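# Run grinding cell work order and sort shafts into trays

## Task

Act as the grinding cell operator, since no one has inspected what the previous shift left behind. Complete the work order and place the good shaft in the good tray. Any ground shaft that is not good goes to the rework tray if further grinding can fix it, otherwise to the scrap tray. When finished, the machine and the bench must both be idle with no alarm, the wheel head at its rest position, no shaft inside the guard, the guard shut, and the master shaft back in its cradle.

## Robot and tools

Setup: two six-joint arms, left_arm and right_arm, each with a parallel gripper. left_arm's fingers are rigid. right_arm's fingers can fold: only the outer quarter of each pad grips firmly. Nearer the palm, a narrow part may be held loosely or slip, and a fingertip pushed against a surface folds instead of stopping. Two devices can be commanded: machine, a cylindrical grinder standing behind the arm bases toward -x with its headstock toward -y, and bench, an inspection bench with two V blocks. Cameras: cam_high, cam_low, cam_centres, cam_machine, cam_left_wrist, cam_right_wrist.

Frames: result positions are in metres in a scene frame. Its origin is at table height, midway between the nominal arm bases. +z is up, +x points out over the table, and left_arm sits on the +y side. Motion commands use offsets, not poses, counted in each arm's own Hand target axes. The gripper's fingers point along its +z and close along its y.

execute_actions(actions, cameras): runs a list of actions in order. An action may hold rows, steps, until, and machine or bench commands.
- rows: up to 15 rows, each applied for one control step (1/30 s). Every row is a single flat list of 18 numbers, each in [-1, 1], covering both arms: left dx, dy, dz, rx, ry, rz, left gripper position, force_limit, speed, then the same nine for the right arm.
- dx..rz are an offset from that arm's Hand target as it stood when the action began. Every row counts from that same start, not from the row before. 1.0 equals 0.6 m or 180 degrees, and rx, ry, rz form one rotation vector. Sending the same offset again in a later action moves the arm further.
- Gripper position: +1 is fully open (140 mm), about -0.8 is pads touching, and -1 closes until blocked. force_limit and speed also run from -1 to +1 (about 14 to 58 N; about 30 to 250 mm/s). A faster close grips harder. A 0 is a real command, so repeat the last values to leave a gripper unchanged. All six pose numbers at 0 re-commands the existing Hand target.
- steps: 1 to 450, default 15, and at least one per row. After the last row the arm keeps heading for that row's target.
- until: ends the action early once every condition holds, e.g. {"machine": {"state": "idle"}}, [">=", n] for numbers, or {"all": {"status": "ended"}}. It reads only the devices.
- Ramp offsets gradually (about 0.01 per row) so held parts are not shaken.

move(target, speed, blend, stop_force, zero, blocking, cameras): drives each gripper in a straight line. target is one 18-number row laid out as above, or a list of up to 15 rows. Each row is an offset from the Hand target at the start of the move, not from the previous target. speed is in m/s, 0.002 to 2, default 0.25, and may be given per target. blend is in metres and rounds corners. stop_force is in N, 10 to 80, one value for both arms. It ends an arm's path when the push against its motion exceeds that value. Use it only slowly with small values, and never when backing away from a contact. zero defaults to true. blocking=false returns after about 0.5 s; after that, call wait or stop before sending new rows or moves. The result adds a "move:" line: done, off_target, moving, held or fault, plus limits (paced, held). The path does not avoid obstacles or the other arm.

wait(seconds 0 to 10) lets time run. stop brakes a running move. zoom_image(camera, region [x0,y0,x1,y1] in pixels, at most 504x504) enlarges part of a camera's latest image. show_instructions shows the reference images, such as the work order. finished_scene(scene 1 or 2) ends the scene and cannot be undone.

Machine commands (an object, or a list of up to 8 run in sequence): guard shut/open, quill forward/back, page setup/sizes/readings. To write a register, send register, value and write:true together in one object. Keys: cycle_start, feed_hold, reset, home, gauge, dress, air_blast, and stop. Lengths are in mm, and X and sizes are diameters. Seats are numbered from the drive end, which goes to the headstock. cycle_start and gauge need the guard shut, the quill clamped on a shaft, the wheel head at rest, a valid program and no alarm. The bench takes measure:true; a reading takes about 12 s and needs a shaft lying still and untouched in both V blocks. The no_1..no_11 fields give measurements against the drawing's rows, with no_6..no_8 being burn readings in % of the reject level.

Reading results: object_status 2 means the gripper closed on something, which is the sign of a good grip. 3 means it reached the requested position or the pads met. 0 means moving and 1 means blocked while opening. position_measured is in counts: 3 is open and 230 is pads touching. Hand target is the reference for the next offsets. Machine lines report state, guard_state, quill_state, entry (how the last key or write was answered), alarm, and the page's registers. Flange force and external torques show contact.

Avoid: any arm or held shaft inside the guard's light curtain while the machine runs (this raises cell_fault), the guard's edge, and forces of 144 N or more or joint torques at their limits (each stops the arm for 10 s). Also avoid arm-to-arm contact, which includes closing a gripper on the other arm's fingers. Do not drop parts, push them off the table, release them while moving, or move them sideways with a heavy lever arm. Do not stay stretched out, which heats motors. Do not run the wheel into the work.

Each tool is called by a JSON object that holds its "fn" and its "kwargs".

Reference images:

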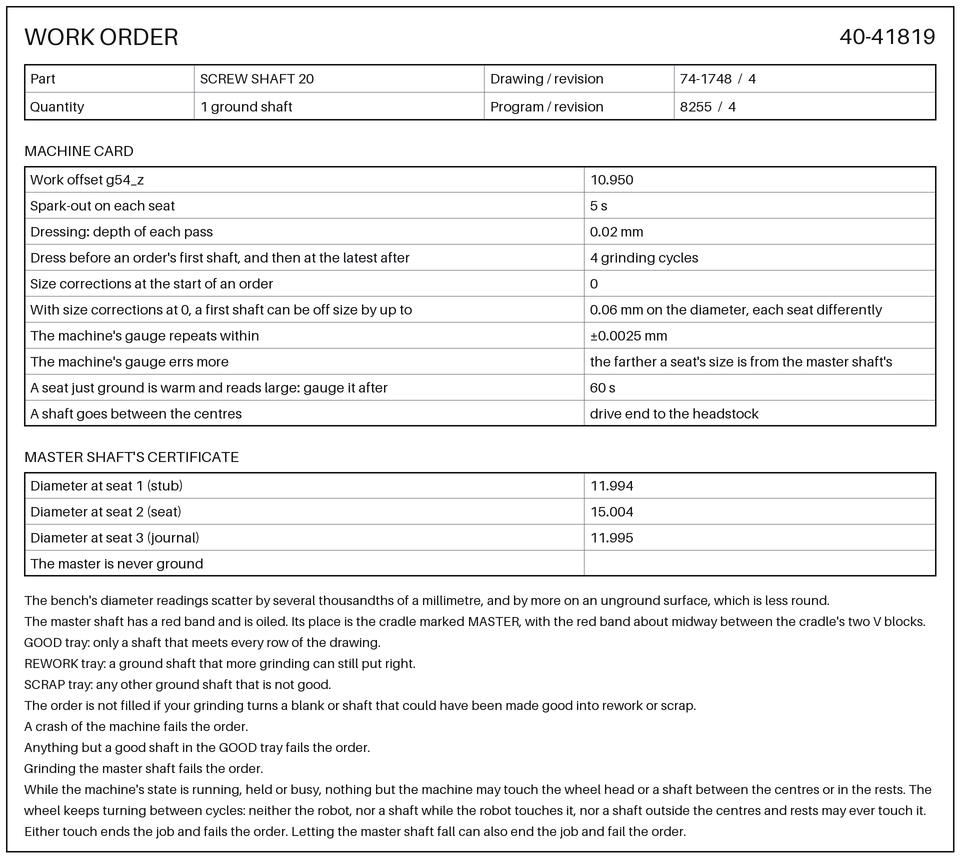

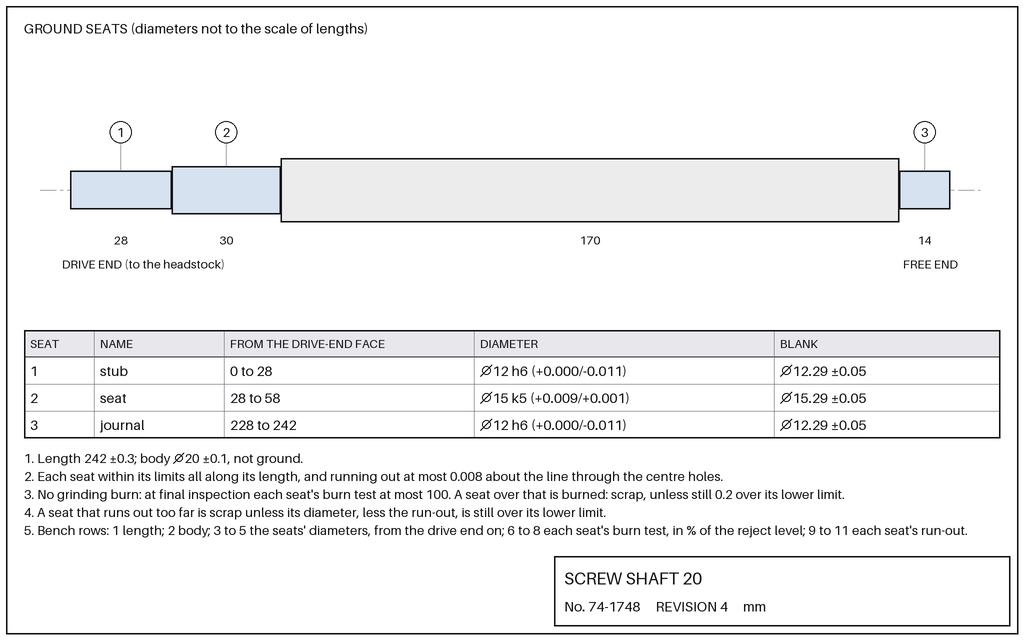

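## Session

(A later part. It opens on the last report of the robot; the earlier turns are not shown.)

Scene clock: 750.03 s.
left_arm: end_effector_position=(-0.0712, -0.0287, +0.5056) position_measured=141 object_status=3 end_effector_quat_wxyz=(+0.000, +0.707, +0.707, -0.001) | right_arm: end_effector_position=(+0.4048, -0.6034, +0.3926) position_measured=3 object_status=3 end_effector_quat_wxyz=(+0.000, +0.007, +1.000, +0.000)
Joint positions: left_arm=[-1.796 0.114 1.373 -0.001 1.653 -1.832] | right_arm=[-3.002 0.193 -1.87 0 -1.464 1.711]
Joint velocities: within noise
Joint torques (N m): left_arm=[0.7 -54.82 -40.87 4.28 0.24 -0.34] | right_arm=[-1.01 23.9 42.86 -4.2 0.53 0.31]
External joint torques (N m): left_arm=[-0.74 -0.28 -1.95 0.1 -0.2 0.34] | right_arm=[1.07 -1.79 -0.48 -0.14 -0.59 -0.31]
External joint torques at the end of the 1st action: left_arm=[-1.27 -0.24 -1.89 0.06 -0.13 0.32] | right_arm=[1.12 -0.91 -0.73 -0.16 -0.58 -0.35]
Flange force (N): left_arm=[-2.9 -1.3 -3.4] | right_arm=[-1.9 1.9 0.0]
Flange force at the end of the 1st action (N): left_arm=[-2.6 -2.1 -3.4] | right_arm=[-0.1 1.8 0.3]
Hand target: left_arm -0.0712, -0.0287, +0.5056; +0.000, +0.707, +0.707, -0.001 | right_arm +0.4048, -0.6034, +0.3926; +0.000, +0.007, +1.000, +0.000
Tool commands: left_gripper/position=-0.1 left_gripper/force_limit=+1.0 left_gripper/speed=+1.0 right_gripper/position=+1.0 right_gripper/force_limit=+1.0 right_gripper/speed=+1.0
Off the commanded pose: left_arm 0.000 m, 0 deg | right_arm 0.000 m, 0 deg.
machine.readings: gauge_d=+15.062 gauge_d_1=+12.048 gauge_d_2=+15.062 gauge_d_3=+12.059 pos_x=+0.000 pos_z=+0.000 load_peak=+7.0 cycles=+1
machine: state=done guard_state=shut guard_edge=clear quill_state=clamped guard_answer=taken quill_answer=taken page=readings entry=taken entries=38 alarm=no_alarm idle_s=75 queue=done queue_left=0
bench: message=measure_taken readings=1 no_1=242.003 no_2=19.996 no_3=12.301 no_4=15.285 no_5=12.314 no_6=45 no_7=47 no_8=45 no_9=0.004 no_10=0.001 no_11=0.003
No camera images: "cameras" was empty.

{"fn": "execute_actions", "kwargs": {"actions": [{"machine":[{"register":"size_1","value":0.028,"write":true},{"register":"size_2","value":0.025,"write":true},{"register":"size_3","value":0.017,"write":true},{"page":"sizes"},{"cycle_start":true}],"steps":30},{"steps":450,"until":{"machine":{"state":["=","done"]}}},{"steps":450,"until":{"machine":{"state":["=","done"]}}}], "cameras": []}}

{"fn": "execute_actions", "kwargs": {"actions": [{"steps":450,"until":{"machine":{"state":["!=","running"]}}},{"steps":450,"until":{"machine":{"state":["!=","running"]}}},{"steps":450,"until":{"machine":{"state":["!=","running"]}}}], "cameras": []}}

{"fn": "execute_actions", "kwargs": {"actions": [{"steps":450,"until":{"machine":{"state":["!=","running"]}}},{"steps":450,"until":{"machine":{"state":["!=","running"]}}},{"steps":450,"until":{"machine":{"state":["!=","running"]}}}], "cameras": []}}

{"fn": "execute_actions", "kwargs": {"actions": [{"steps":450,"until":{"machine":{"state":["!=","running"]}}},{"steps":450,"until":{"machine":{"state":["!=","running"]}}},{"steps":450,"until":{"machine":{"state":["!=","running"]}}}], "cameras": []}}

{"fn": "execute_actions", "kwargs": {"actions": [{"steps":450,"until":{"machine":{"state":["!=","running"]}}},{"steps":450,"until":{"machine":{"state":["!=","running"]}}},{"steps":450,"until":{"machine":{"state":["!=","running"]}}}], "cameras": []}}

Scene clock: 797.10 s.
left_arm: end_effector_position=(-0.0712, -0.0287, +0.5056) position_measured=141 object_status=3 end_effector_quat_wxyz=(+0.000, +0.707, +0.707, -0.001) | right_arm: end_effector_position=(+0.4048, -0.6034, +0.3926) position_measured=3 object_status=3 end_effector_quat_wxyz=(+0.000, +0.007, +1.000, +0.000)
Joint positions: left_arm=[-1.796 0.114 1.373 -0.001 1.653 -1.832] | right_arm=[-3.002 0.193 -1.87 0 -1.464 1.711]
Joint velocities: within noise
Joint torques (N m): left_arm=[0.97 -54.43 -40.98 4.29 0.27 -0.35] | right_arm=[-0.79 23.38 43.06 -4.16 0.5 0.32]
External joint torques (N m): left_arm=[-1 -0.68 -1.83 0.09 -0.23 0.35] | right_arm=[0.88 -1.19 -0.57 -0.19 -0.56 -0.32]
External joint torques at the end of the 1st action: left_arm=[-1.12 -0.28 -2.07 0.14 -0.19 0.36] | right_arm=[1.25 -1.5 -0.89 -0.24 -0.47 -0.34]
External joint torques at the end of the 2nd action: left_arm=[-0.78 -0.29 -1.81 0.07 -0.19 0.32] | right_arm=[0.83 -0.33 -0.5 -0.17 -0.57 -0.35]
Flange force (N): left_arm=[-1.9 -1.5 -3.1] | right_arm=[-0.9 1.3 0.1]
Flange force at the end of the 1st action (N): left_arm=[-3.0 -1.9 -3.6] | right_arm=[-0.9 2.1 0.9]
Flange force at the end of the 2nd action (N): left_arm=[-2.6 -1.3 -3.1] | right_arm=[0.5 1.1 -0.2]
Hand target: left_arm -0.0712, -0.0287, +0.5056; +0.000, +0.707, +0.707, -0.001 | right_arm +0.4048, -0.6034, +0.3926; +0.000, +0.007, +1.000, +0.000
Tool commands: left_gripper/position=-0.1 left_gripper/force_limit=+1.0 left_gripper/speed=+1.0 right_gripper/position=+1.0 right_gripper/force_limit=+1.0 right_gripper/speed=+1.0
Off the commanded pose: left_arm 0.000 m, 0 deg | right_arm 0.000 m, 0 deg.
machine.sizes: size_1=+0.028 size_2=+0.025 size_3=+0.017 aim_1=+11.995 aim_2=+15.005 aim_3=+11.995
machine: state=running guard_state=shut guard_edge=clear quill_state=clamped guard_answer=taken quill_answer=taken page=sizes entry=taken entries=42 alarm=no_alarm idle_s=121 queue=running queue_left=0
bench: message=measure_taken readings=1 no_1=242.003 no_2=19.996 no_3=12.301 no_4=15.285 no_5=12.314 no_6=45 no_7=47 no_8=45 no_9=0.004 no_10=0.001 no_11=0.003
No camera images: "cameras" was empty.

Scene clock: 842.30 s.
left_arm: end_effector_position=(-0.0712, -0.0287, +0.5056) position_measured=141 object_status=3 end_effector_quat_wxyz=(+0.000, +0.707, +0.707, -0.001) | right_arm: end_effector_position=(+0.4048, -0.6034, +0.3926) position_measured=3 object_status=3 end_effector_quat_wxyz=(+0.000, +0.007, +1.000, +0.000)
Joint positions: left_arm=[-1.796 0.114 1.373 -0.001 1.653 -1.832] | right_arm=[-3.002 0.193 -1.87 0 -1.464 1.711]
Joint velocities: within noise
Joint torques (N m): left_arm=[1.02 -55.01 -40.89 4.39 0.18 -0.3] | right_arm=[-1.46 23.31 43.04 -4.11 0.51 0.34]
External joint torques (N m): left_arm=[-1.03 -0.08 -1.9 -0.01 -0.14 0.3] | right_arm=[1.55 -0.93 -0.55 -0.24 -0.57 -0.34]
External joint torques at the end of the 1st action: left_arm=[-1.1 -0.43 -1.78 0.1 -0.16 0.3] | right_arm=[1.24 -0.7 -0.53 -0.24 -0.5 -0.36]
External joint torques at the end of the 2nd action: left_arm=[-1 -0.42 -1.85 0.13 -0.21 0.34] | right_arm=[0.97 -0.51 -0.27 -0.17 -0.48 -0.37]
Flange force (N): left_arm=[-3.0 -1.8 -3.4] | right_arm=[-0.2 2.8 0.0]
Flange force at the end of the 1st action (N): left_arm=[-2.2 -1.8 -3.1] | right_arm=[0.0 2.0 0.1]
Flange force at the end of the 2nd action (N): left_arm=[-2.4 -1.6 -3.2] | right_arm=[-0.1 1.4 -0.4]
Hand target: left_arm -0.0712, -0.0287, +0.5056; +0.000, +0.707, +0.707, -0.001 | right_arm +0.4048, -0.6034, +0.3926; +0.000, +0.007, +1.000, +0.000
Tool commands: left_gripper/position=-0.1 left_gripper/force_limit=+1.0 left_gripper/speed=+1.0 right_gripper/position=+1.0 right_gripper/force_limit=+1.0 right_gripper/speed=+1.0
Off the commanded pose: left_arm 0.000 m, 0 deg | right_arm 0.000 m, 0 deg.
machine.sizes: size_1=+0.028 size_2=+0.025 size_3=+0.017 aim_1=+11.995 aim_2=+15.005 aim_3=+11.995
machine: state=running guard_state=shut guard_edge=clear quill_state=clamped guard_answer=taken quill_answer=taken page=sizes entry=taken entries=42 alarm=no_alarm idle_s=166 queue=running queue_left=0
bench: message=measure_taken readings=1 no_1=242.003 no_2=19.996 no_3=12.301 no_4=15.285 no_5=12.314 no_6=45 no_7=47 no_8=45 no_9=0.004 no_10=0.001 no_11=0.003
No camera images: "cameras" was empty.

Scene clock: 887.50 s.
left_arm: end_effector_position=(-0.0712, -0.0287, +0.5056) position_measured=141 object_status=3 end_effector_quat_wxyz=(+0.000, +0.707, +0.707, -0.001) | right_arm: end_effector_position=(+0.4048, -0.6034, +0.3926) position_measured=3 object_status=3 end_effector_quat_wxyz=(+0.000, +0.007, +1.000, +0.000)
Joint positions: left_arm=[-1.796 0.114 1.373 -0.001 1.653 -1.832] | right_arm=[-3.002 0.193 -1.87 0 -1.464 1.711]
Joint velocities: within noise
Joint torques (N m): left_arm=[1.19 -54.54 -40.84 4.29 0.22 -0.35] | right_arm=[-0.89 23.76 42.96 -4.15 0.49 0.34]
External joint torques (N m): left_arm=[-1.19 -0.67 -2.01 0.1 -0.18 0.35] | right_arm=[1 -1.73 -0.59 -0.19 -0.55 -0.34]
External joint torques at the end of the 1st action: left_arm=[-1.03 -0.15 -1.83 0.09 -0.15 0.32] | right_arm=[1.24 -1.17 -0.59 -0.23 -0.54 -0.34]
External joint torques at the end of the 2nd action: left_arm=[-1.34 -0.28 -1.96 0.11 -0.15 0.32] | right_arm=[1.14 -1.47 -0.5 -0.19 -0.52 -0.32]
Flange force (N): left_arm=[-2.2 -1.8 -3.5] | right_arm=[-1.7 1.6 0.3]
Flange force at the end of the 1st action (N): left_arm=[-2.8 -1.7 -3.3] | right_arm=[-0.7 2.1 0.2]
Flange force at the end of the 2nd action (N): left_arm=[-2.6 -2.2 -3.5] | right_arm=[-1.4 2.0 0.1]
Hand target: left_arm -0.0712, -0.0287, +0.5056; +0.000, +0.707, +0.707, -0.001 | right_arm +0.4048, -0.6034, +0.3926; +0.000, +0.007, +1.000, +0.000
Tool commands: left_gripper/position=-0.1 left_gripper/force_limit=+1.0 left_gripper/speed=+1.0 right_gripper/position=+1.0 right_gripper/force_limit=+1.0 right_gripper/speed=+1.0
Off the commanded pose: left_arm 0.000 m, 0 deg | right_arm 0.000 m, 0 deg.
machine.sizes: size_1=+0.028 size_2=+0.025 size_3=+0.017 aim_1=+11.995 aim_2=+15.005 aim_3=+11.995
machine: state=running guard_state=shut guard_edge=clear quill_state=clamped guard_answer=taken quill_answer=taken page=sizes entry=taken entries=42 alarm=no_alarm idle_s=211 queue=running queue_left=0
bench: message=measure_taken readings=1 no_1=242.003 no_2=19.996 no_3=12.301 no_4=15.285 no_5=12.314 no_6=45 no_7=47 no_8=45 no_9=0.004 no_10=0.001 no_11=0.003
No camera images: "cameras" was empty.

Scene clock: 932.70 s.
left_arm: end_effector_position=(-0.0712, -0.0287, +0.5056) position_measured=141 object_status=3 end_effector_quat_wxyz=(+0.000, +0.707, +0.707, -0.001) | right_arm: end_effector_position=(+0.4048, -0.6034, +0.3926) position_measured=3 object_status=3 end_effector_quat_wxyz=(+0.000, +0.007, +1.000, +0.000)
Joint positions: left_arm=[-1.796 0.114 1.373 -0.001 1.653 -1.832] | right_arm=[-3.002 0.193 -1.87 0 -1.464 1.711]
Joint velocities: within noise
Joint torques (N m): left_arm=[0.67 -55.01 -40.94 4.26 0.28 -0.31] | right_arm=[-1.07 23.96 42.74 -4.19 0.44 0.35]
External joint torques (N m): left_arm=[-0.56 -0.15 -1.87 0.12 -0.24 0.31] | right_arm=[1.07 -1.66 -0.25 -0.17 -0.5 -0.35]
External joint torques at the end of the 1st action: left_arm=[-0.93 -0.87 -1.67 0.1 -0.2 0.34] | right_arm=[1.12 -0.95 -0.74 -0.18 -0.5 -0.33]
External joint torques at the end of the 2nd action: left_arm=[-1.07 -0.9 -1.85 0.04 -0.19 0.33] | right_arm=[1.27 -1.81 -0.53 -0.2 -0.49 -0.36]
Flange force (N): left_arm=[-3.0 -1.0 -3.2] | right_arm=[-2.1 1.8 -0.2]
Flange force at the end of the 1st action (N): left_arm=[-1.4 -1.2 -2.8] | right_arm=[-0.2 1.8 0.5]
Flange force at the end of the 2nd action (N): left_arm=[-1.6 -1.5 -3.1] | right_arm=[-1.9 2.2 0.3]
Hand target: left_arm -0.0712, -0.0287, +0.5056; +0.000, +0.707, +0.707, -0.001 | right_arm +0.4048, -0.6034, +0.3926; +0.000, +0.007, +1.000, +0.000
Tool commands: left_gripper/position=-0.1 left_gripper/force_limit=+1.0 left_gripper/speed=+1.0 right_gripper/position=+1.0 right_gripper/force_limit=+1.0 right_gripper/speed=+1.0
Off the commanded pose: left_arm 0.000 m, 0 deg | right_arm 0.000 m, 0 deg.
machine.sizes: size_1=+0.028 size_2=+0.025 size_3=+0.017 aim_1=+11.995 aim_2=+15.005 aim_3=+11.995
machine: state=running guard_state=shut guard_edge=clear quill_state=clamped guard_answer=taken quill_answer=taken page=sizes entry=taken entries=42 alarm=no_alarm idle_s=255 queue=running queue_left=0
bench: message=measure_taken readings=1 no_1=242.003 no_2=19.996 no_3=12.301 no_4=15.285 no_5=12.314 no_6=45 no_7=47 no_8=45 no_9=0.004 no_10=0.001 no_11=0.003
No camera images: "cameras" was empty.

Scene clock: 977.90 s.
left_arm: end_effector_position=(-0.0712, -0.0287, +0.5056) position_measured=141 object_status=3 end_effector_quat_wxyz=(+0.000, +0.707, +0.707, -0.001) | right_arm: end_effector_position=(+0.4048, -0.6034, +0.3926) position_measured=3 object_status=3 end_effector_quat_wxyz=(+0.000, +0.007, +1.000, +0.000)
Joint positions: left_arm=[-1.796 0.114 1.373 -0.001 1.653 -1.832] | right_arm=[-3.002 0.193 -1.87 0 -1.464 1.711]
Joint velocities: within noise
Joint torques (N m): left_arm=[0.88 -54.9 -41.08 4.32 0.23 -0.39] | right_arm=[-0.98 22.88 43.22 -4.15 0.52 0.32]
External joint torques (N m): left_arm=[-0.9 -0.11 -1.67 0.06 -0.19 0.39] | right_arm=[0.94 -0.17 -0.68 -0.21 -0.58 -0.32]
External joint torques at the end of the 1st action: left_arm=[-1.06 -0.56 -1.72 0.09 -0.2 0.31] | right_arm=[1.43 -1.52 -0.69 -0.22 -0.62 -0.37]
External joint torques at the end of the 2nd action: left_arm=[-1.05 -0.29 -1.85 0.08 -0.16 0.35] | right_arm=[1.57 -2.09 -0.53 -0.18 -0.54 -0.33]
Flange force (N): left_arm=[-2.6 -1.4 -2.9] | right_arm=[1.0 1.4 0.1]
Flange force at the end of the 1st action (N): left_arm=[-1.9 -1.6 -2.9] | right_arm=[-1.1 2.5 0.3]
Flange force at the end of the 2nd action (N): left_arm=[-2.6 -1.7 -3.3] | right_arm=[-2.2 3.0 0.3]
Hand target: left_arm -0.0712, -0.0287, +0.5056; +0.000, +0.707, +0.707, -0.001 | right_arm +0.4048, -0.6034, +0.3926; +0.000, +0.007, +1.000, +0.000
Tool commands: left_gripper/position=-0.1 left_gripper/force_limit=+1.0 left_gripper/speed=+1.0 right_gripper/position=+1.0 right_gripper/force_limit=+1.0 right_gripper/speed=+1.0
Off the commanded pose: left_arm 0.000 m, 0 deg | right_arm 0.000 m, 0 deg.
machine.sizes: size_1=+0.028 size_2=+0.025 size_3=+0.017 aim_1=+11.995 aim_2=+15.005 aim_3=+11.995
machine: state=running guard_state=shut guard_edge=clear quill_state=clamped guard_answer=taken quill_answer=taken page=sizes entry=taken entries=42 alarm=no_alarm idle_s=300 queue=running queue_left=0
bench: message=measure_taken readings=1 no_1=242.003 no_2=19.996 no_3=12.301 no_4=15.285 no_5=12.314 no_6=45 no_7=47 no_8=45 no_9=0.004 no_10=0.001 no_11=0.003
No camera images: "cameras" was empty.

{"fn": "execute_actions", "kwargs": {"actions": [{"steps":450,"until":{"machine":{"state":["!=","running"]}}},{"steps":450,"until":{"machine":{"state":["!=","running"]}}},{"steps":450,"until":{"machine":{"state":["!=","running"]}}}], "cameras": []}}

Scene clock: 998.63 s.
left_arm: end_effector_position=(-0.0712, -0.0287, +0.5056) position_measured=141 object_status=3 end_effector_quat_wxyz=(+0.000, +0.707, +0.707, -0.001) | right_arm: end_effector_position=(+0.4048, -0.6034, +0.3926) position_measured=3 object_status=3 end_effector_quat_wxyz=(+0.000, +0.007, +1.000, +0.000)
Joint positions: left_arm=[-1.796 0.114 1.373 -0.001 1.653 -1.832] | right_arm=[-3.002 0.193 -1.87 0 -1.464 1.711]
Joint velocities: within noise
Joint torques (N m): left_arm=[0.81 -54.54 -40.98 4.34 0.22 -0.38] | right_arm=[-1.61 23.28 42.99 -4.17 0.51 0.35]
External joint torques (N m): left_arm=[-0.79 -0.46 -1.79 0.04 -0.19 0.38] | right_arm=[1.71 -1.17 -0.55 -0.18 -0.56 -0.35]
External joint torques at the end of the 1st action: left_arm=[-0.83 -0.31 -1.98 0.11 -0.17 0.32] | right_arm=[1.24 -1.01 -0.53 -0.24 -0.54 -0.32]
External joint torques at the end of the 2nd action: left_arm=[-0.86 0.01 -1.67 0.05 -0.18 0.29] | right_arm=[1.37 -0.88 -0.53 -0.16 -0.59 -0.35]
Flange force (N): left_arm=[-2.3 -1.2 -3.1] | right_arm=[-0.6 3.1 0.1]
Flange force at the end of the 1st action (N): left_arm=[-2.8 -1.4 -3.5] | right_arm=[-0.5 2.1 0.1]
Flange force at the end of the 2nd action (N): left_arm=[-2.8 -1.5 -2.9] | right_arm=[-0.2 2.4 -0.1]
Hand target: left_arm -0.0712, -0.0287, +0.5056; +0.000, +0.707, +0.707, -0.001 | right_arm +0.4048, -0.6034, +0.3926; +0.000, +0.007, +1.000, +0.000
Tool commands: left_gripper/position=-0.1 left_gripper/force_limit=+1.0 left_gripper/speed=+1.0 right_gripper/position=+1.0 right_gripper/force_limit=+1.0 right_gripper/speed=+1.0
Off the commanded pose: left_arm 0.000 m, 0 deg | right_arm 0.000 m, 0 deg.
machine.sizes: size_1=+0.028 size_2=+0.025 size_3=+0.017 aim_1=+11.995 aim_2=+15.005 aim_3=+11.995
machine: state=done guard_state=shut guard_edge=clear quill_state=clamped guard_answer=taken quill_answer=taken page=sizes entry=taken entries=42 alarm=no_alarm idle_s=0 queue=done queue_left=0
bench: message=measure_taken readings=1 no_1=242.003 no_2=19.996 no_3=12.301 no_4=15.285 no_5=12.314 no_6=45 no_7=47 no_8=45 no_9=0.004 no_10=0.001 no_11=0.003
No camera images: "cameras" was empty.

{"fn": "wait", "kwargs": {"seconds": 10, "cameras": []}}

{"fn": "wait", "kwargs": {"seconds": 8, "cameras": []}}

{"fn": "execute_actions", "kwargs": {"actions": [{"machine":[{"page":"readings","register":"gauge_at","value":1,"write":true},{"gauge":true}],"steps":450,"until":{"machine":{"queue":["!=","running"]}}},{"steps":150,"until":{"machine":{"state":["!=","busy"]}}}], "cameras": []}}

{"fn": "execute_actions", "kwargs": {"actions": [{"machine":{"gauge":true},"steps":3},{"steps":150,"until":{"machine":{"state":["!=","busy"]}}}], "cameras": []}}

{"fn": "execute_actions", "kwargs": {"actions": [{"machine":{"gauge":true},"steps":3},{"steps":150,"until":{"machine":{"state":["!=","busy"]}}}], "cameras": []}}

{"fn": "execute_actions", "kwargs": {"actions": [{"machine":[{"register":"gauge_at","value":2,"write":true},{"gauge":true}],"steps":450,"until":{"machine":{"queue":["!=","running"]}}},{"steps":150,"until":{"machine":{"state":["!=","busy"]}}}], "cameras": []}}

{"fn": "execute_actions", "kwargs": {"actions": [{"machine":{"gauge":true},"steps":3},{"steps":150,"until":{"machine":{"state":["!=","busy"]}}}], "cameras": []}}

{"fn": "execute_actions", "kwargs": {"actions": [{"machine":{"gauge":true},"steps":3},{"steps":150,"until":{"machine":{"state":["!=","busy"]}}}], "cameras": []}}

{"fn": "execute_actions", "kwargs": {"actions": [{"machine":[{"register":"gauge_at","value":3,"write":true},{"gauge":true}],"steps":450,"until":{"machine":{"queue":["!=","running"]}}},{"steps":150,"until":{"machine":{"state":["!=","busy"]}}}], "cameras": []}}

{"fn": "execute_actions", "kwargs": {"actions": [{"machine":{"gauge":true},"steps":3},{"steps":150,"until":{"machine":{"state":["!=","busy"]}}}], "cameras": []}}

{"fn": "execute_actions", "kwargs": {"actions": [{"machine":{"gauge":true},"steps":3},{"steps":150,"until":{"machine":{"state":["!=","busy"]}}}], "cameras": []}}

Scene clock: 1027.97 s.
left_arm: end_effector_position=(-0.0712, -0.0287, +0.5056) position_measured=141 object_status=3 end_effector_quat_wxyz=(+0.000, +0.707, +0.707, -0.001) | right_arm: end_effector_position=(+0.4048, -0.6034, +0.3926) position_measured=3 object_status=3 end_effector_quat_wxyz=(+0.000, +0.007, +1.000, +0.000)
Joint positions: left_arm=[-1.796 0.114 1.373 -0.001 1.653 -1.832] | right_arm=[-3.002 0.193 -1.87 0 -1.464 1.711]
Joint velocities: within noise
Joint torques (N m): left_arm=[1.52 -54.81 -40.85 4.33 0.23 -0.36] | right_arm=[-1.1 23.02 43.22 -4.18 0.46 0.36]
External joint torques (N m): left_arm=[-1.5 -0.28 -1.99 0.06 -0.2 0.36] | right_arm=[1.08 -0.38 -0.72 -0.18 -0.53 -0.36]
Flange force (N): left_arm=[-2.6 -2.4 -3.5] | right_arm=[0.7 1.6 0.3]
Hand target: left_arm -0.0712, -0.0287, +0.5056; +0.000, +0.707, +0.707, -0.001 | right_arm +0.4048, -0.6034, +0.3926; +0.000, +0.007, +1.000, +0.000
Tool commands: left_gripper/position=-0.1 left_gripper/force_limit=+1.0 left_gripper/speed=+1.0 right_gripper/position=+1.0 right_gripper/force_limit=+1.0 right_gripper/speed=+1.0
Off the commanded pose: left_arm 0.000 m, 0 deg | right_arm 0.000 m, 0 deg.
machine.sizes: size_1=+0.028 size_2=+0.025 size_3=+0.017 aim_1=+11.995 aim_2=+15.005 aim_3=+11.995
machine: state=done guard_state=shut guard_edge=clear quill_state=clamped guard_answer=taken quill_answer=taken page=sizes entry=taken entries=42 alarm=no_alarm idle_s=29 queue=done queue_left=0
bench: message=measure_taken readings=1 no_1=242.003 no_2=19.996 no_3=12.301 no_4=15.285 no_5=12.314 no_6=45 no_7=47 no_8=45 no_9=0.004 no_10=0.001 no_11=0.003
wait: 10.00 s; at rest from the start
No camera images: "cameras" was empty.

Scene clock: 1035.97 s.
left_arm: end_effector_position=(-0.0712, -0.0287, +0.5056) position_measured=141 object_status=3 end_effector_quat_wxyz=(+0.000, +0.707, +0.707, -0.001) | right_arm: end_effector_position=(+0.4048, -0.6034, +0.3926) position_measured=3 object_status=3 end_effector_quat_wxyz=(+0.000, +0.007, +1.000, +0.000)
Joint positions: left_arm=[-1.796 0.114 1.373 -0.001 1.653 -1.832] | right_arm=[-3.002 0.193 -1.87 0 -1.464 1.711]
Joint velocities: within noise
Joint torques (N m): left_arm=[1.08 -54.54 -40.81 4.3 0.24 -0.34] | right_arm=[-1.09 23.49 42.97 -4.18 0.46 0.32]
External joint torques (N m): left_arm=[-1.02 -0.59 -1.99 0.08 -0.2 0.34] | right_arm=[1.12 -1.34 -0.58 -0.17 -0.52 -0.32]
Flange force (N): left_arm=[-2.3 -1.6 -3.4] | right_arm=[-1.0 1.9 0.3]
Hand target: left_arm -0.0712, -0.0287, +0.5056; +0.000, +0.707, +0.707, -0.001 | right_arm +0.4048, -0.6034, +0.3926; +0.000, +0.007, +1.000, +0.000
Tool commands: left_gripper/position=-0.1 left_gripper/force_limit=+1.0 left_gripper/speed=+1.0 right_gripper/position=+1.0 right_gripper/force_limit=+1.0 right_gripper/speed=+1.0
Off the commanded pose: left_arm 0.000 m, 0 deg | right_arm 0.000 m, 0 deg.
machine.sizes: size_1=+0.028 size_2=+0.025 size_3=+0.017 aim_1=+11.995 aim_2=+15.005 aim_3=+11.995
machine: state=done guard_state=shut guard_edge=clear quill_state=clamped guard_answer=taken quill_answer=taken page=sizes entry=taken entries=42 alarm=no_alarm idle_s=37 queue=done queue_left=0
bench: message=measure_taken readings=1 no_1=242.003 no_2=19.996 no_3=12.301 no_4=15.285 no_5=12.314 no_6=45 no_7=47 no_8=45 no_9=0.004 no_10=0.001 no_11=0.003
wait: 8.00 s
No camera images: "cameras" was empty.

Scene clock: 1040.47 s.
left_arm: end_effector_position=(-0.0712, -0.0287, +0.5056) position_measured=141 object_status=3 end_effector_quat_wxyz=(+0.000, +0.707, +0.707, -0.001) | right_arm: end_effector_position=(+0.4048, -0.6034, +0.3926) position_measured=3 object_status=3 end_effector_quat_wxyz=(+0.000, +0.007, +1.000, +0.000)
Joint positions: left_arm=[-1.796 0.114 1.373 -0.001 1.653 -1.832] | right_arm=[-3.002 0.193 -1.87 0 -1.464 1.711]
Joint velocities: within noise
Joint torques (N m): left_arm=[0.75 -54.72 -40.97 4.28 0.25 -0.4] | right_arm=[-1.18 23.33 42.96 -4.09 0.52 0.34]
External joint torques (N m): left_arm=[-0.78 -0.3 -1.8 0.1 -0.21 0.39] | right_arm=[1.22 -1.04 -0.44 -0.27 -0.58 -0.34]
External joint torques at the end of the 1st action: left_arm=[-1.01 -0.47 -1.76 0.13 -0.18 0.38] | right_arm=[1.07 -1.31 -0.62 -0.21 -0.61 -0.31]
Flange force (N): left_arm=[-2.6 -1.2 -3.1] | right_arm=[-0.7 2.1 -0.1]
Flange force at the end of the 1st action (N): left_arm=[-2.1 -1.5 -3.0] | right_arm=[-0.9 1.8 0.1]
Hand target: left_arm -0.0712, -0.0287, +0.5056; +0.000, +0.707, +0.707, -0.001 | right_arm +0.4048, -0.6034, +0.3926; +0.000, +0.007, +1.000, +0.000
Tool commands: left_gripper/position=-0.1 left_gripper/force_limit=+1.0 left_gripper/speed=+1.0 right_gripper/position=+1.0 right_gripper/force_limit=+1.0 right_gripper/speed=+1.0
Off the commanded pose: left_arm 0.000 m, 0 deg | right_arm 0.000 m, 0 deg.
machine.readings: gauge_d=+11.999 gauge_d_1=+11.999 gauge_d_2=+0.000 gauge_d_3=+0.000 pos_x=+0.000 pos_z=+0.000 load_peak=+1.5 cycles=+2
machine: state=done guard_state=shut guard_edge=clear quill_state=clamped guard_answer=taken quill_answer=taken page=readings entry=taken entries=44 alarm=no_alarm idle_s=42 queue=done queue_left=0
bench: message=measure_taken readings=1 no_1=242.003 no_2=19.996 no_3=12.301 no_4=15.285 no_5=12.314 no_6=45 no_7=47 no_8=45 no_9=0.004 no_10=0.001 no_11=0.003
No camera images: "cameras" was empty.

Scene clock: 1044.70 s.
left_arm: end_effector_position=(-0.0712, -0.0287, +0.5056) position_measured=141 object_status=3 end_effector_quat_wxyz=(+0.000, +0.707, +0.707, -0.001) | right_arm: end_effector_position=(+0.4048, -0.6034, +0.3926) position_measured=3 object_status=3 end_effector_quat_wxyz=(+0.000, +0.007, +1.000, +0.000)
Joint positions: left_arm=[-1.796 0.114 1.373 -0.001 1.653 -1.832] | right_arm=[-3.002 0.193 -1.87 0 -1.464 1.711]
Joint velocities: within noise
Joint torques (N m): left_arm=[1.3 -54.79 -40.96 4.3 0.25 -0.34] | right_arm=[-1.53 23.38 43.04 -4.1 0.47 0.37]
External joint torques (N m): left_arm=[-1.31 -0.4 -1.86 0.08 -0.2 0.34] | right_arm=[1.54 -0.96 -0.49 -0.26 -0.53 -0.37]
External joint torques at the end of the 1st action: left_arm=[-1.02 -0.5 -1.86 0.15 -0.18 0.39] | right_arm=[1.3 -0.81 -0.61 -0.24 -0.54 -0.3]
Flange force (N): left_arm=[-2.3 -2.1 -3.2] | right_arm=[-0.4 2.7 0.0]
Flange force at the end of the 1st action (N): left_arm=[-2.3 -1.5 -3.2] | right_arm=[0.0 2.3 0.2]
Hand target: left_arm -0.0712, -0.0287, +0.5056; +0.000, +0.707, +0.707, -0.001 | right_arm +0.4048, -0.6034, +0.3926; +0.000, +0.007, +1.000, +0.000
Tool commands: left_gripper/position=-0.1 left_gripper/force_limit=+1.0 left_gripper/speed=+1.0 right_gripper/position=+1.0 right_gripper/force_limit=+1.0 right_gripper/speed=+1.0
Off the commanded pose: left_arm 0.000 m, 0 deg | right_arm 0.000 m, 0 deg.
machine.readings: gauge_d=+11.999 gauge_d_1=+11.999 gauge_d_2=+0.000 gauge_d_3=+0.000 pos_x=+0.000 pos_z=+0.000 load_peak=+1.5 cycles=+2
machine: state=done guard_state=shut guard_edge=clear quill_state=clamped guard_answer=taken quill_answer=taken page=readings entry=taken entries=45 alarm=no_alarm idle_s=46 queue=done queue_left=0
bench: message=measure_taken readings=1 no_1=242.003 no_2=19.996 no_3=12.301 no_4=15.285 no_5=12.314 no_6=45 no_7=47 no_8=45 no_9=0.004 no_10=0.001 no_11=0.003
No camera images: "cameras" was empty.

Scene clock: 1048.93 s.
left_arm: end_effector_position=(-0.0712, -0.0287, +0.5056) position_measured=141 object_status=3 end_effector_quat_wxyz=(+0.000, +0.707, +0.707, -0.001) | right_arm: end_effector_position=(+0.4048, -0.6034, +0.3926) position_measured=3 object_status=3 end_effector_quat_wxyz=(+0.000, +0.007, +1.000, +0.000)
Joint positions: left_arm=[-1.796 0.114 1.373 -0.001 1.653 -1.832] | right_arm=[-3.002 0.193 -1.87 0 -1.464 1.711]
Joint velocities: within noise
Joint torques (N m): left_arm=[1.05 -54.65 -41 4.32 0.24 -0.37] | right_arm=[-1.39 23.72 43.06 -4.2 0.5 0.26]
External joint torques (N m): left_arm=[-1.07 -0.46 -1.8 0.06 -0.2 0.37] | right_arm=[1.53 -2.06 -0.7 -0.14 -0.54 -0.26]
External joint torques at the end of the 1st action: left_arm=[-1.2 -0.4 -1.96 0.05 -0.21 0.37] | right_arm=[0.91 -0.67 -0.77 -0.14 -0.59 -0.35]
Flange force (N): left_arm=[-2.2 -1.6 -3.1] | right_arm=[-1.9 3.0 0.5]
Flange force at the end of the 1st action (N): left_arm=[-2.5 -1.9 -3.4] | right_arm=[0.3 1.3 0.3]
Hand target: left_arm -0.0712, -0.0287, +0.5056; +0.000, +0.707, +0.707, -0.001 | right_arm +0.4048, -0.6034, +0.3926; +0.000, +0.007, +1.000, +0.000
Tool commands: left_gripper/position=-0.1 left_gripper/force_limit=+1.0 left_gripper/speed=+1.0 right_gripper/position=+1.0 right_gripper/force_limit=+1.0 right_gripper/speed=+1.0
Off the commanded pose: left_arm 0.000 m, 0 deg | right_arm 0.000 m, 0 deg.
machine.readings: gauge_d=+12.000 gauge_d_1=+12.000 gauge_d_2=+0.000 gauge_d_3=+0.000 pos_x=+0.000 pos_z=+0.000 load_peak=+1.5 cycles=+2
machine: state=done guard_state=shut guard_edge=clear quill_state=clamped guard_answer=taken quill_answer=taken page=readings entry=taken entries=46 alarm=no_alarm idle_s=50 queue=done queue_left=0
bench: message=measure_taken readings=1 no_1=242.003 no_2=19.996 no_3=12.301 no_4=15.285 no_5=12.314 no_6=45 no_7=47 no_8=45 no_9=0.004 no_10=0.001 no_11=0.003
No camera images: "cameras" was empty.

Scene clock: 1053.43 s.
left_arm: end_effector_position=(-0.0712, -0.0287, +0.5056) position_measured=141 object_status=3 end_effector_quat_wxyz=(+0.000, +0.707, +0.707, -0.001) | right_arm: end_effector_position=(+0.4048, -0.6034, +0.3926) position_measured=3 object_status=3 end_effector_quat_wxyz=(+0.000, +0.007, +1.000, +0.000)
Joint positions: left_arm=[-1.796 0.114 1.373 -0.001 1.653 -1.832] | right_arm=[-3.002 0.193 -1.87 0 -1.464 1.711]
Joint velocities: within noise
Joint torques (N m): left_arm=[1 -54.95 -40.77 4.3 0.24 -0.37] | right_arm=[-1.05 23.38 43.04 -4.11 0.5 0.4]
External joint torques (N m): left_arm=[-1.04 -0.08 -2.03 0.08 -0.21 0.37] | right_arm=[1.12 -1.18 -0.59 -0.24 -0.56 -0.4]
External joint torques at the end of the 1st action: left_arm=[-1.17 -0.39 -1.89 0.09 -0.19 0.36] | right_arm=[1.09 -1.06 -0.76 -0.13 -0.54 -0.36]
Flange force (N): left_arm=[-3.2 -1.8 -3.6] | right_arm=[-0.8 1.7 0.2]
Flange force at the end of the 1st action (N): left_arm=[-2.4 -1.8 -3.3] | right_arm=[-0.3 1.7 0.5]
Hand target: left_arm -0.0712, -0.0287, +0.5056; +0.000, +0.707, +0.707, -0.001 | right_arm +0.4048, -0.6034, +0.3926; +0.000, +0.007, +1.000, +0.000
Tool commands: left_gripper/position=-0.1 left_gripper/force_limit=+1.0 left_gripper/speed=+1.0 right_gripper/position=+1.0 right_gripper/force_limit=+1.0 right_gripper/speed=+1.0
Off the commanded pose: left_arm 0.000 m, 0 deg | right_arm 0.000 m, 0 deg.
machine.readings: gauge_d=+15.009 gauge_d_1=+12.000 gauge_d_2=+15.009 gauge_d_3=+0.000 pos_x=+0.000 pos_z=+0.000 load_peak=+1.5 cycles=+2
machine: state=done guard_state=shut guard_edge=clear quill_state=clamped guard_answer=taken quill_answer=taken page=readings entry=taken entries=48 alarm=no_alarm idle_s=55 queue=done queue_left=0
bench: message=measure_taken readings=1 no_1=242.003 no_2=19.996 no_3=12.301 no_4=15.285 no_5=12.314 no_6=45 no_7=47 no_8=45 no_9=0.004 no_10=0.001 no_11=0.003
No camera images: "cameras" was empty.

Scene clock: 1057.67 s.
left_arm: end_effector_position=(-0.0712, -0.0287, +0.5056) position_measured=141 object_status=3 end_effector_quat_wxyz=(+0.000, +0.707, +0.707, -0.001) | right_arm: end_effector_position=(+0.4048, -0.6034, +0.3926) position_measured=3 object_status=3 end_effector_quat_wxyz=(+0.000, +0.007, +1.000, +0.000)
Joint positions: left_arm=[-1.796 0.114 1.373 -0.001 1.653 -1.832] | right_arm=[-3.002 0.193 -1.87 0 -1.464 1.711]
Joint velocities: within noise
Joint torques (N m): left_arm=[1.09 -54.76 -41.04 4.3 0.26 -0.35] | right_arm=[-0.95 23.63 43 -4.16 0.47 0.41]
External joint torques (N m): left_arm=[-1.16 -0.34 -1.8 0.09 -0.22 0.35] | right_arm=[0.84 -1.28 -0.65 -0.19 -0.53 -0.41]
External joint torques at the end of the 1st action: left_arm=[-1.1 -0.62 -1.89 0.12 -0.22 0.31] | right_arm=[1.78 -0.78 -0.76 -0.18 -0.48 -0.33]
Flange force (N): left_arm=[-2.3 -1.8 -3.1] | right_arm=[-1.0 1.0 0.3]
Flange force at the end of the 1st action (N): left_arm=[-2.1 -1.7 -3.2] | right_arm=[0.3 3.3 0.5]
Hand target: left_arm -0.0712, -0.0287, +0.5056; +0.000, +0.707, +0.707, -0.001 | right_arm +0.4048, -0.6034, +0.3926; +0.000, +0.007, +1.000, +0.000
Tool commands: left_gripper/position=-0.1 left_gripper/force_limit=+1.0 left_gripper/speed=+1.0 right_gripper/position=+1.0 right_gripper/force_limit=+1.0 right_gripper/speed=+1.0
Off the commanded pose: left_arm 0.000 m, 0 deg | right_arm 0.000 m, 0 deg.
machine.readings: gauge_d=+15.008 gauge_d_1=+12.000 gauge_d_2=+15.008 gauge_d_3=+0.000 pos_x=+0.000 pos_z=+0.000 load_peak=+1.5 cycles=+2
machine: state=done guard_state=shut guard_edge=clear quill_state=clamped guard_answer=taken quill_answer=taken page=readings entry=taken entries=49 alarm=no_alarm idle_s=59 queue=done queue_left=0
bench: message=measure_taken readings=1 no_1=242.003 no_2=19.996 no_3=12.301 no_4=15.285 no_5=12.314 no_6=45 no_7=47 no_8=45 no_9=0.004 no_10=0.001 no_11=0.003
No camera images: "cameras" was empty.

Scene clock: 1061.90 s.
left_arm: end_effector_position=(-0.0712, -0.0287, +0.5056) position_measured=141 object_status=3 end_effector_quat_wxyz=(+0.000, +0.707, +0.707, -0.001) | right_arm: end_effector_position=(+0.4048, -0.6034, +0.3926) position_measured=3 object_status=3 end_effector_quat_wxyz=(+0.000, +0.007, +1.000, +0.000)
Joint positions: left_arm=[-1.796 0.114 1.373 -0.001 1.653 -1.832] | right_arm=[-3.002 0.193 -1.87 0 -1.464 1.711]
Joint velocities: within noise
Joint torques (N m): left_arm=[1.52 -54.76 -41 4.29 0.2 -0.31] | right_arm=[-1.42 24 43.16 -4.19 0.47 0.4]
External joint torques (N m): left_arm=[-1.54 -0.38 -1.83 0.09 -0.16 0.31] | right_arm=[1.43 -1.68 -0.84 -0.15 -0.54 -0.4]
External joint torques at the end of the 1st action: left_arm=[-0.86 -0.56 -1.81 0.07 -0.25 0.33] | right_arm=[1.29 -1.33 -0.56 -0.21 -0.55 -0.34]
Flange force (N): left_arm=[-2.2 -2.5 -3.2] | right_arm=[-1.2 2.4 0.7]
Flange force at the end of the 1st action (N): left_arm=[-2.1 -1.3 -3.0] | right_arm=[-1.0 2.2 0.1]
Hand target: left_arm -0.0712, -0.0287, +0.5056; +0.000, +0.707, +0.707, -0.001 | right_arm +0.4048, -0.6034, +0.3926; +0.000, +0.007, +1.000, +0.000
Tool commands: left_gripper/position=-0.1 left_gripper/force_limit=+1.0 left_gripper/speed=+1.0 right_gripper/position=+1.0 right_gripper/force_limit=+1.0 right_gripper/speed=+1.0
Off the commanded pose: left_arm 0.000 m, 0 deg | right_arm 0.000 m, 0 deg.
machine.readings: gauge_d=+15.009 gauge_d_1=+12.000 gauge_d_2=+15.009 gauge_d_3=+0.000 pos_x=+0.000 pos_z=+0.000 load_peak=+1.5 cycles=+2
machine: state=done guard_state=shut guard_edge=clear quill_state=clamped guard_answer=taken quill_answer=taken page=readings entry=taken entries=50 alarm=no_alarm idle_s=63 queue=done queue_left=0
bench: message=measure_taken readings=1 no_1=242.003 no_2=19.996 no_3=12.301 no_4=15.285 no_5=12.314 no_6=45 no_7=47 no_8=45 no_9=0.004 no_10=0.001 no_11=0.003
No camera images: "cameras" was empty.

Scene clock: 1066.40 s.
left_arm: end_effector_position=(-0.0712, -0.0287, +0.5056) position_measured=141 object_status=3 end_effector_quat_wxyz=(+0.000, +0.707, +0.707, -0.001) | right_arm: end_effector_position=(+0.4048, -0.6034, +0.3926) position_measured=3 object_status=3 end_effector_quat_wxyz=(+0.000, +0.007, +1.000, +0.000)
Joint positions: left_arm=[-1.796 0.114 1.373 -0.001 1.653 -1.832] | right_arm=[-3.002 0.193 -1.87 0 -1.464 1.711]
Joint velocities: within noise
Joint torques (N m): left_arm=[1.05 -54.97 -40.89 4.31 0.2 -0.39] | right_arm=[-1.75 23.04 43.04 -4.13 0.48 0.34]
External joint torques (N m): left_arm=[-0.99 -0.2 -1.94 0.08 -0.16 0.39] | right_arm=[1.73 -0.57 -0.6 -0.21 -0.53 -0.34]
External joint torques at the end of the 1st action: left_arm=[-1.03 -0.49 -1.78 0.05 -0.15 0.37] | right_arm=[0.94 -0.97 -0.69 -0.24 -0.5 -0.33]
Flange force (N): left_arm=[-2.9 -1.6 -3.5] | right_arm=[0.5 3.2 0.1]
Flange force at the end of the 1st action (N): left_arm=[-2.1 -1.5 -3.1] | right_arm=[-0.3 1.4 0.4]
Hand target: left_arm -0.0712, -0.0287, +0.5056; +0.000, +0.707, +0.707, -0.001 | right_arm +0.4048, -0.6034, +0.3926; +0.000, +0.007, +1.000, +0.000
Tool commands: left_gripper/position=-0.1 left_gripper/force_limit=+1.0 left_gripper/speed=+1.0 right_gripper/position=+1.0 right_gripper/force_limit=+1.0 right_gripper/speed=+1.0
Off the commanded pose: left_arm 0.000 m, 0 deg | right_arm 0.000 m, 0 deg.
machine.readings: gauge_d=+11.996 gauge_d_1=+12.000 gauge_d_2=+15.009 gauge_d_3=+11.996 pos_x=+0.000 pos_z=+0.000 load_peak=+1.5 cycles=+2
machine: state=done guard_state=shut guard_edge=clear quill_state=clamped guard_answer=taken quill_answer=taken page=readings entry=taken entries=52 alarm=no_alarm idle_s=67 queue=done queue_left=0
bench: message=measure_taken readings=1 no_1=242.003 no_2=19.996 no_3=12.301 no_4=15.285 no_5=12.314 no_6=45 no_7=47 no_8=45 no_9=0.004 no_10=0.001 no_11=0.003
No camera images: "cameras" was empty.

Scene clock: 1070.63 s.
left_arm: end_effector_position=(-0.0712, -0.0287, +0.5056) position_measured=141 object_status=3 end_effector_quat_wxyz=(+0.000, +0.707, +0.707, -0.001) | right_arm: end_effector_position=(+0.4048, -0.6034, +0.3926) position_measured=3 object_status=3 end_effector_quat_wxyz=(+0.000, +0.007, +1.000, +0.000)
Joint positions: left_arm=[-1.796 0.114 1.373 -0.001 1.653 -1.832] | right_arm=[-3.002 0.193 -1.87 0 -1.464 1.711]
Joint velocities: within noise
Joint torques (N m): left_arm=[1.31 -54.84 -40.98 4.27 0.29 -0.35] | right_arm=[-1.12 23.42 42.89 -4.11 0.51 0.36]
External joint torques (N m): left_arm=[-1.27 -0.39 -1.87 0.11 -0.25 0.35] | right_arm=[1.11 -0.96 -0.42 -0.25 -0.57 -0.36]
External joint torques at the end of the 1st action: left_arm=[-1.12 -0.47 -1.93 0.06 -0.22 0.38] | right_arm=[1.12 -0.53 -0.73 -0.24 -0.52 -0.37]
Flange force (N): left_arm=[-2.3 -2.0 -3.1] | right_arm=[-0.6 1.8 -0.2]
Flange force at the end of the 1st action (N): left_arm=[-2.4 -1.7 -3.3] | right_arm=[0.5 1.7 0.3]
Hand target: left_arm -0.0712, -0.0287, +0.5056; +0.000, +0.707, +0.707, -0.001 | right_arm +0.4048, -0.6034, +0.3926; +0.000, +0.007, +1.000, +0.000
Tool commands: left_gripper/position=-0.1 left_gripper/force_limit=+1.0 left_gripper/speed=+1.0 right_gripper/position=+1.0 right_gripper/force_limit=+1.0 right_gripper/speed=+1.0
Off the commanded pose: left_arm 0.000 m, 0 deg | right_arm 0.000 m, 0 deg.
machine.readings: gauge_d=+11.997 gauge_d_1=+12.000 gauge_d_2=+15.009 gauge_d_3=+11.997 pos_x=+0.000 pos_z=+0.000 load_peak=+1.5 cycles=+2
machine: state=done guard_state=shut guard_edge=clear quill_state=clamped guard_answer=taken quill_answer=taken page=readings entry=taken entries=53 alarm=no_alarm idle_s=72 queue=done queue_left=0
bench: message=measure_taken readings=1 no_1=242.003 no_2=19.996 no_3=12.301 no_4=15.285 no_5=12.314 no_6=45 no_7=47 no_8=45 no_9=0.004 no_10=0.001 no_11=0.003
No camera images: "cameras" was empty.

Scene clock: 1074.87 s.
left_arm: end_effector_position=(-0.0712, -0.0287, +0.5056) position_measured=141 object_status=3 end_effector_quat_wxyz=(+0.000, +0.707, +0.707, -0.001) | right_arm: end_effector_position=(+0.4048, -0.6034, +0.3926) position_measured=3 object_status=3 end_effector_quat_wxyz=(+0.000, +0.007, +1.000, +0.000)
Joint positions: left_arm=[-1.796 0.114 1.373 -0.001 1.653 -1.832] | right_arm=[-3.002 0.193 -1.87 0 -1.464 1.711]
Joint velocities: within noise
Joint torques (N m): left_arm=[0.94 -54.7 -40.97 4.28 0.23 -0.32] | right_arm=[-1.07 23.22 42.83 -4.13 0.48 0.35]
External joint torques (N m): left_arm=[-0.99 -0.47 -1.88 0.1 -0.19 0.32] | right_arm=[1.14 -0.93 -0.31 -0.23 -0.54 -0.35]
External joint torques at the end of the 1st action: left_arm=[-0.86 -0.21 -1.94 0.1 -0.13 0.35] | right_arm=[1.42 -1.25 -0.56 -0.27 -0.6 -0.35]
Flange force (N): left_arm=[-2.3 -1.6 -3.3] | right_arm=[-0.7 1.9 -0.3]
Flange force at the end of the 1st action (N): left_arm=[-2.9 -1.4 -3.5] | right_arm=[-0.8 2.5 0.0]
Hand target: left_arm -0.0712, -0.0287, +0.5056; +0.000, +0.707, +0.707, -0.001 | right_arm +0.4048, -0.6034, +0.3926; +0.000, +0.007, +1.000, +0.000
Tool commands: left_gripper/position=-0.1 left_gripper/force_limit=+1.0 left_gripper/speed=+1.0 right_gripper/position=+1.0 right_gripper/force_limit=+1.0 right_gripper/speed=+1.0
Off the commanded pose: left_arm 0.000 m, 0 deg | right_arm 0.000 m, 0 deg.
machine.readings: gauge_d=+11.996 gauge_d_1=+12.000 gauge_d_2=+15.009 gauge_d_3=+11.996 pos_x=+0.000 pos_z=+0.000 load_peak=+1.5 cycles=+2
machine: state=done guard_state=shut guard_edge=clear quill_state=clamped guard_answer=taken quill_answer=taken page=readings entry=taken entries=54 alarm=no_alarm idle_s=76 queue=done queue_left=0
bench: message=measure_taken readings=1 no_1=242.003 no_2=19.996 no_3=12.301 no_4=15.285 no_5=12.314 no_6=45 no_7=47 no_8=45 no_9=0.004 no_10=0.001 no_11=0.003
No camera images: "cameras" was empty.


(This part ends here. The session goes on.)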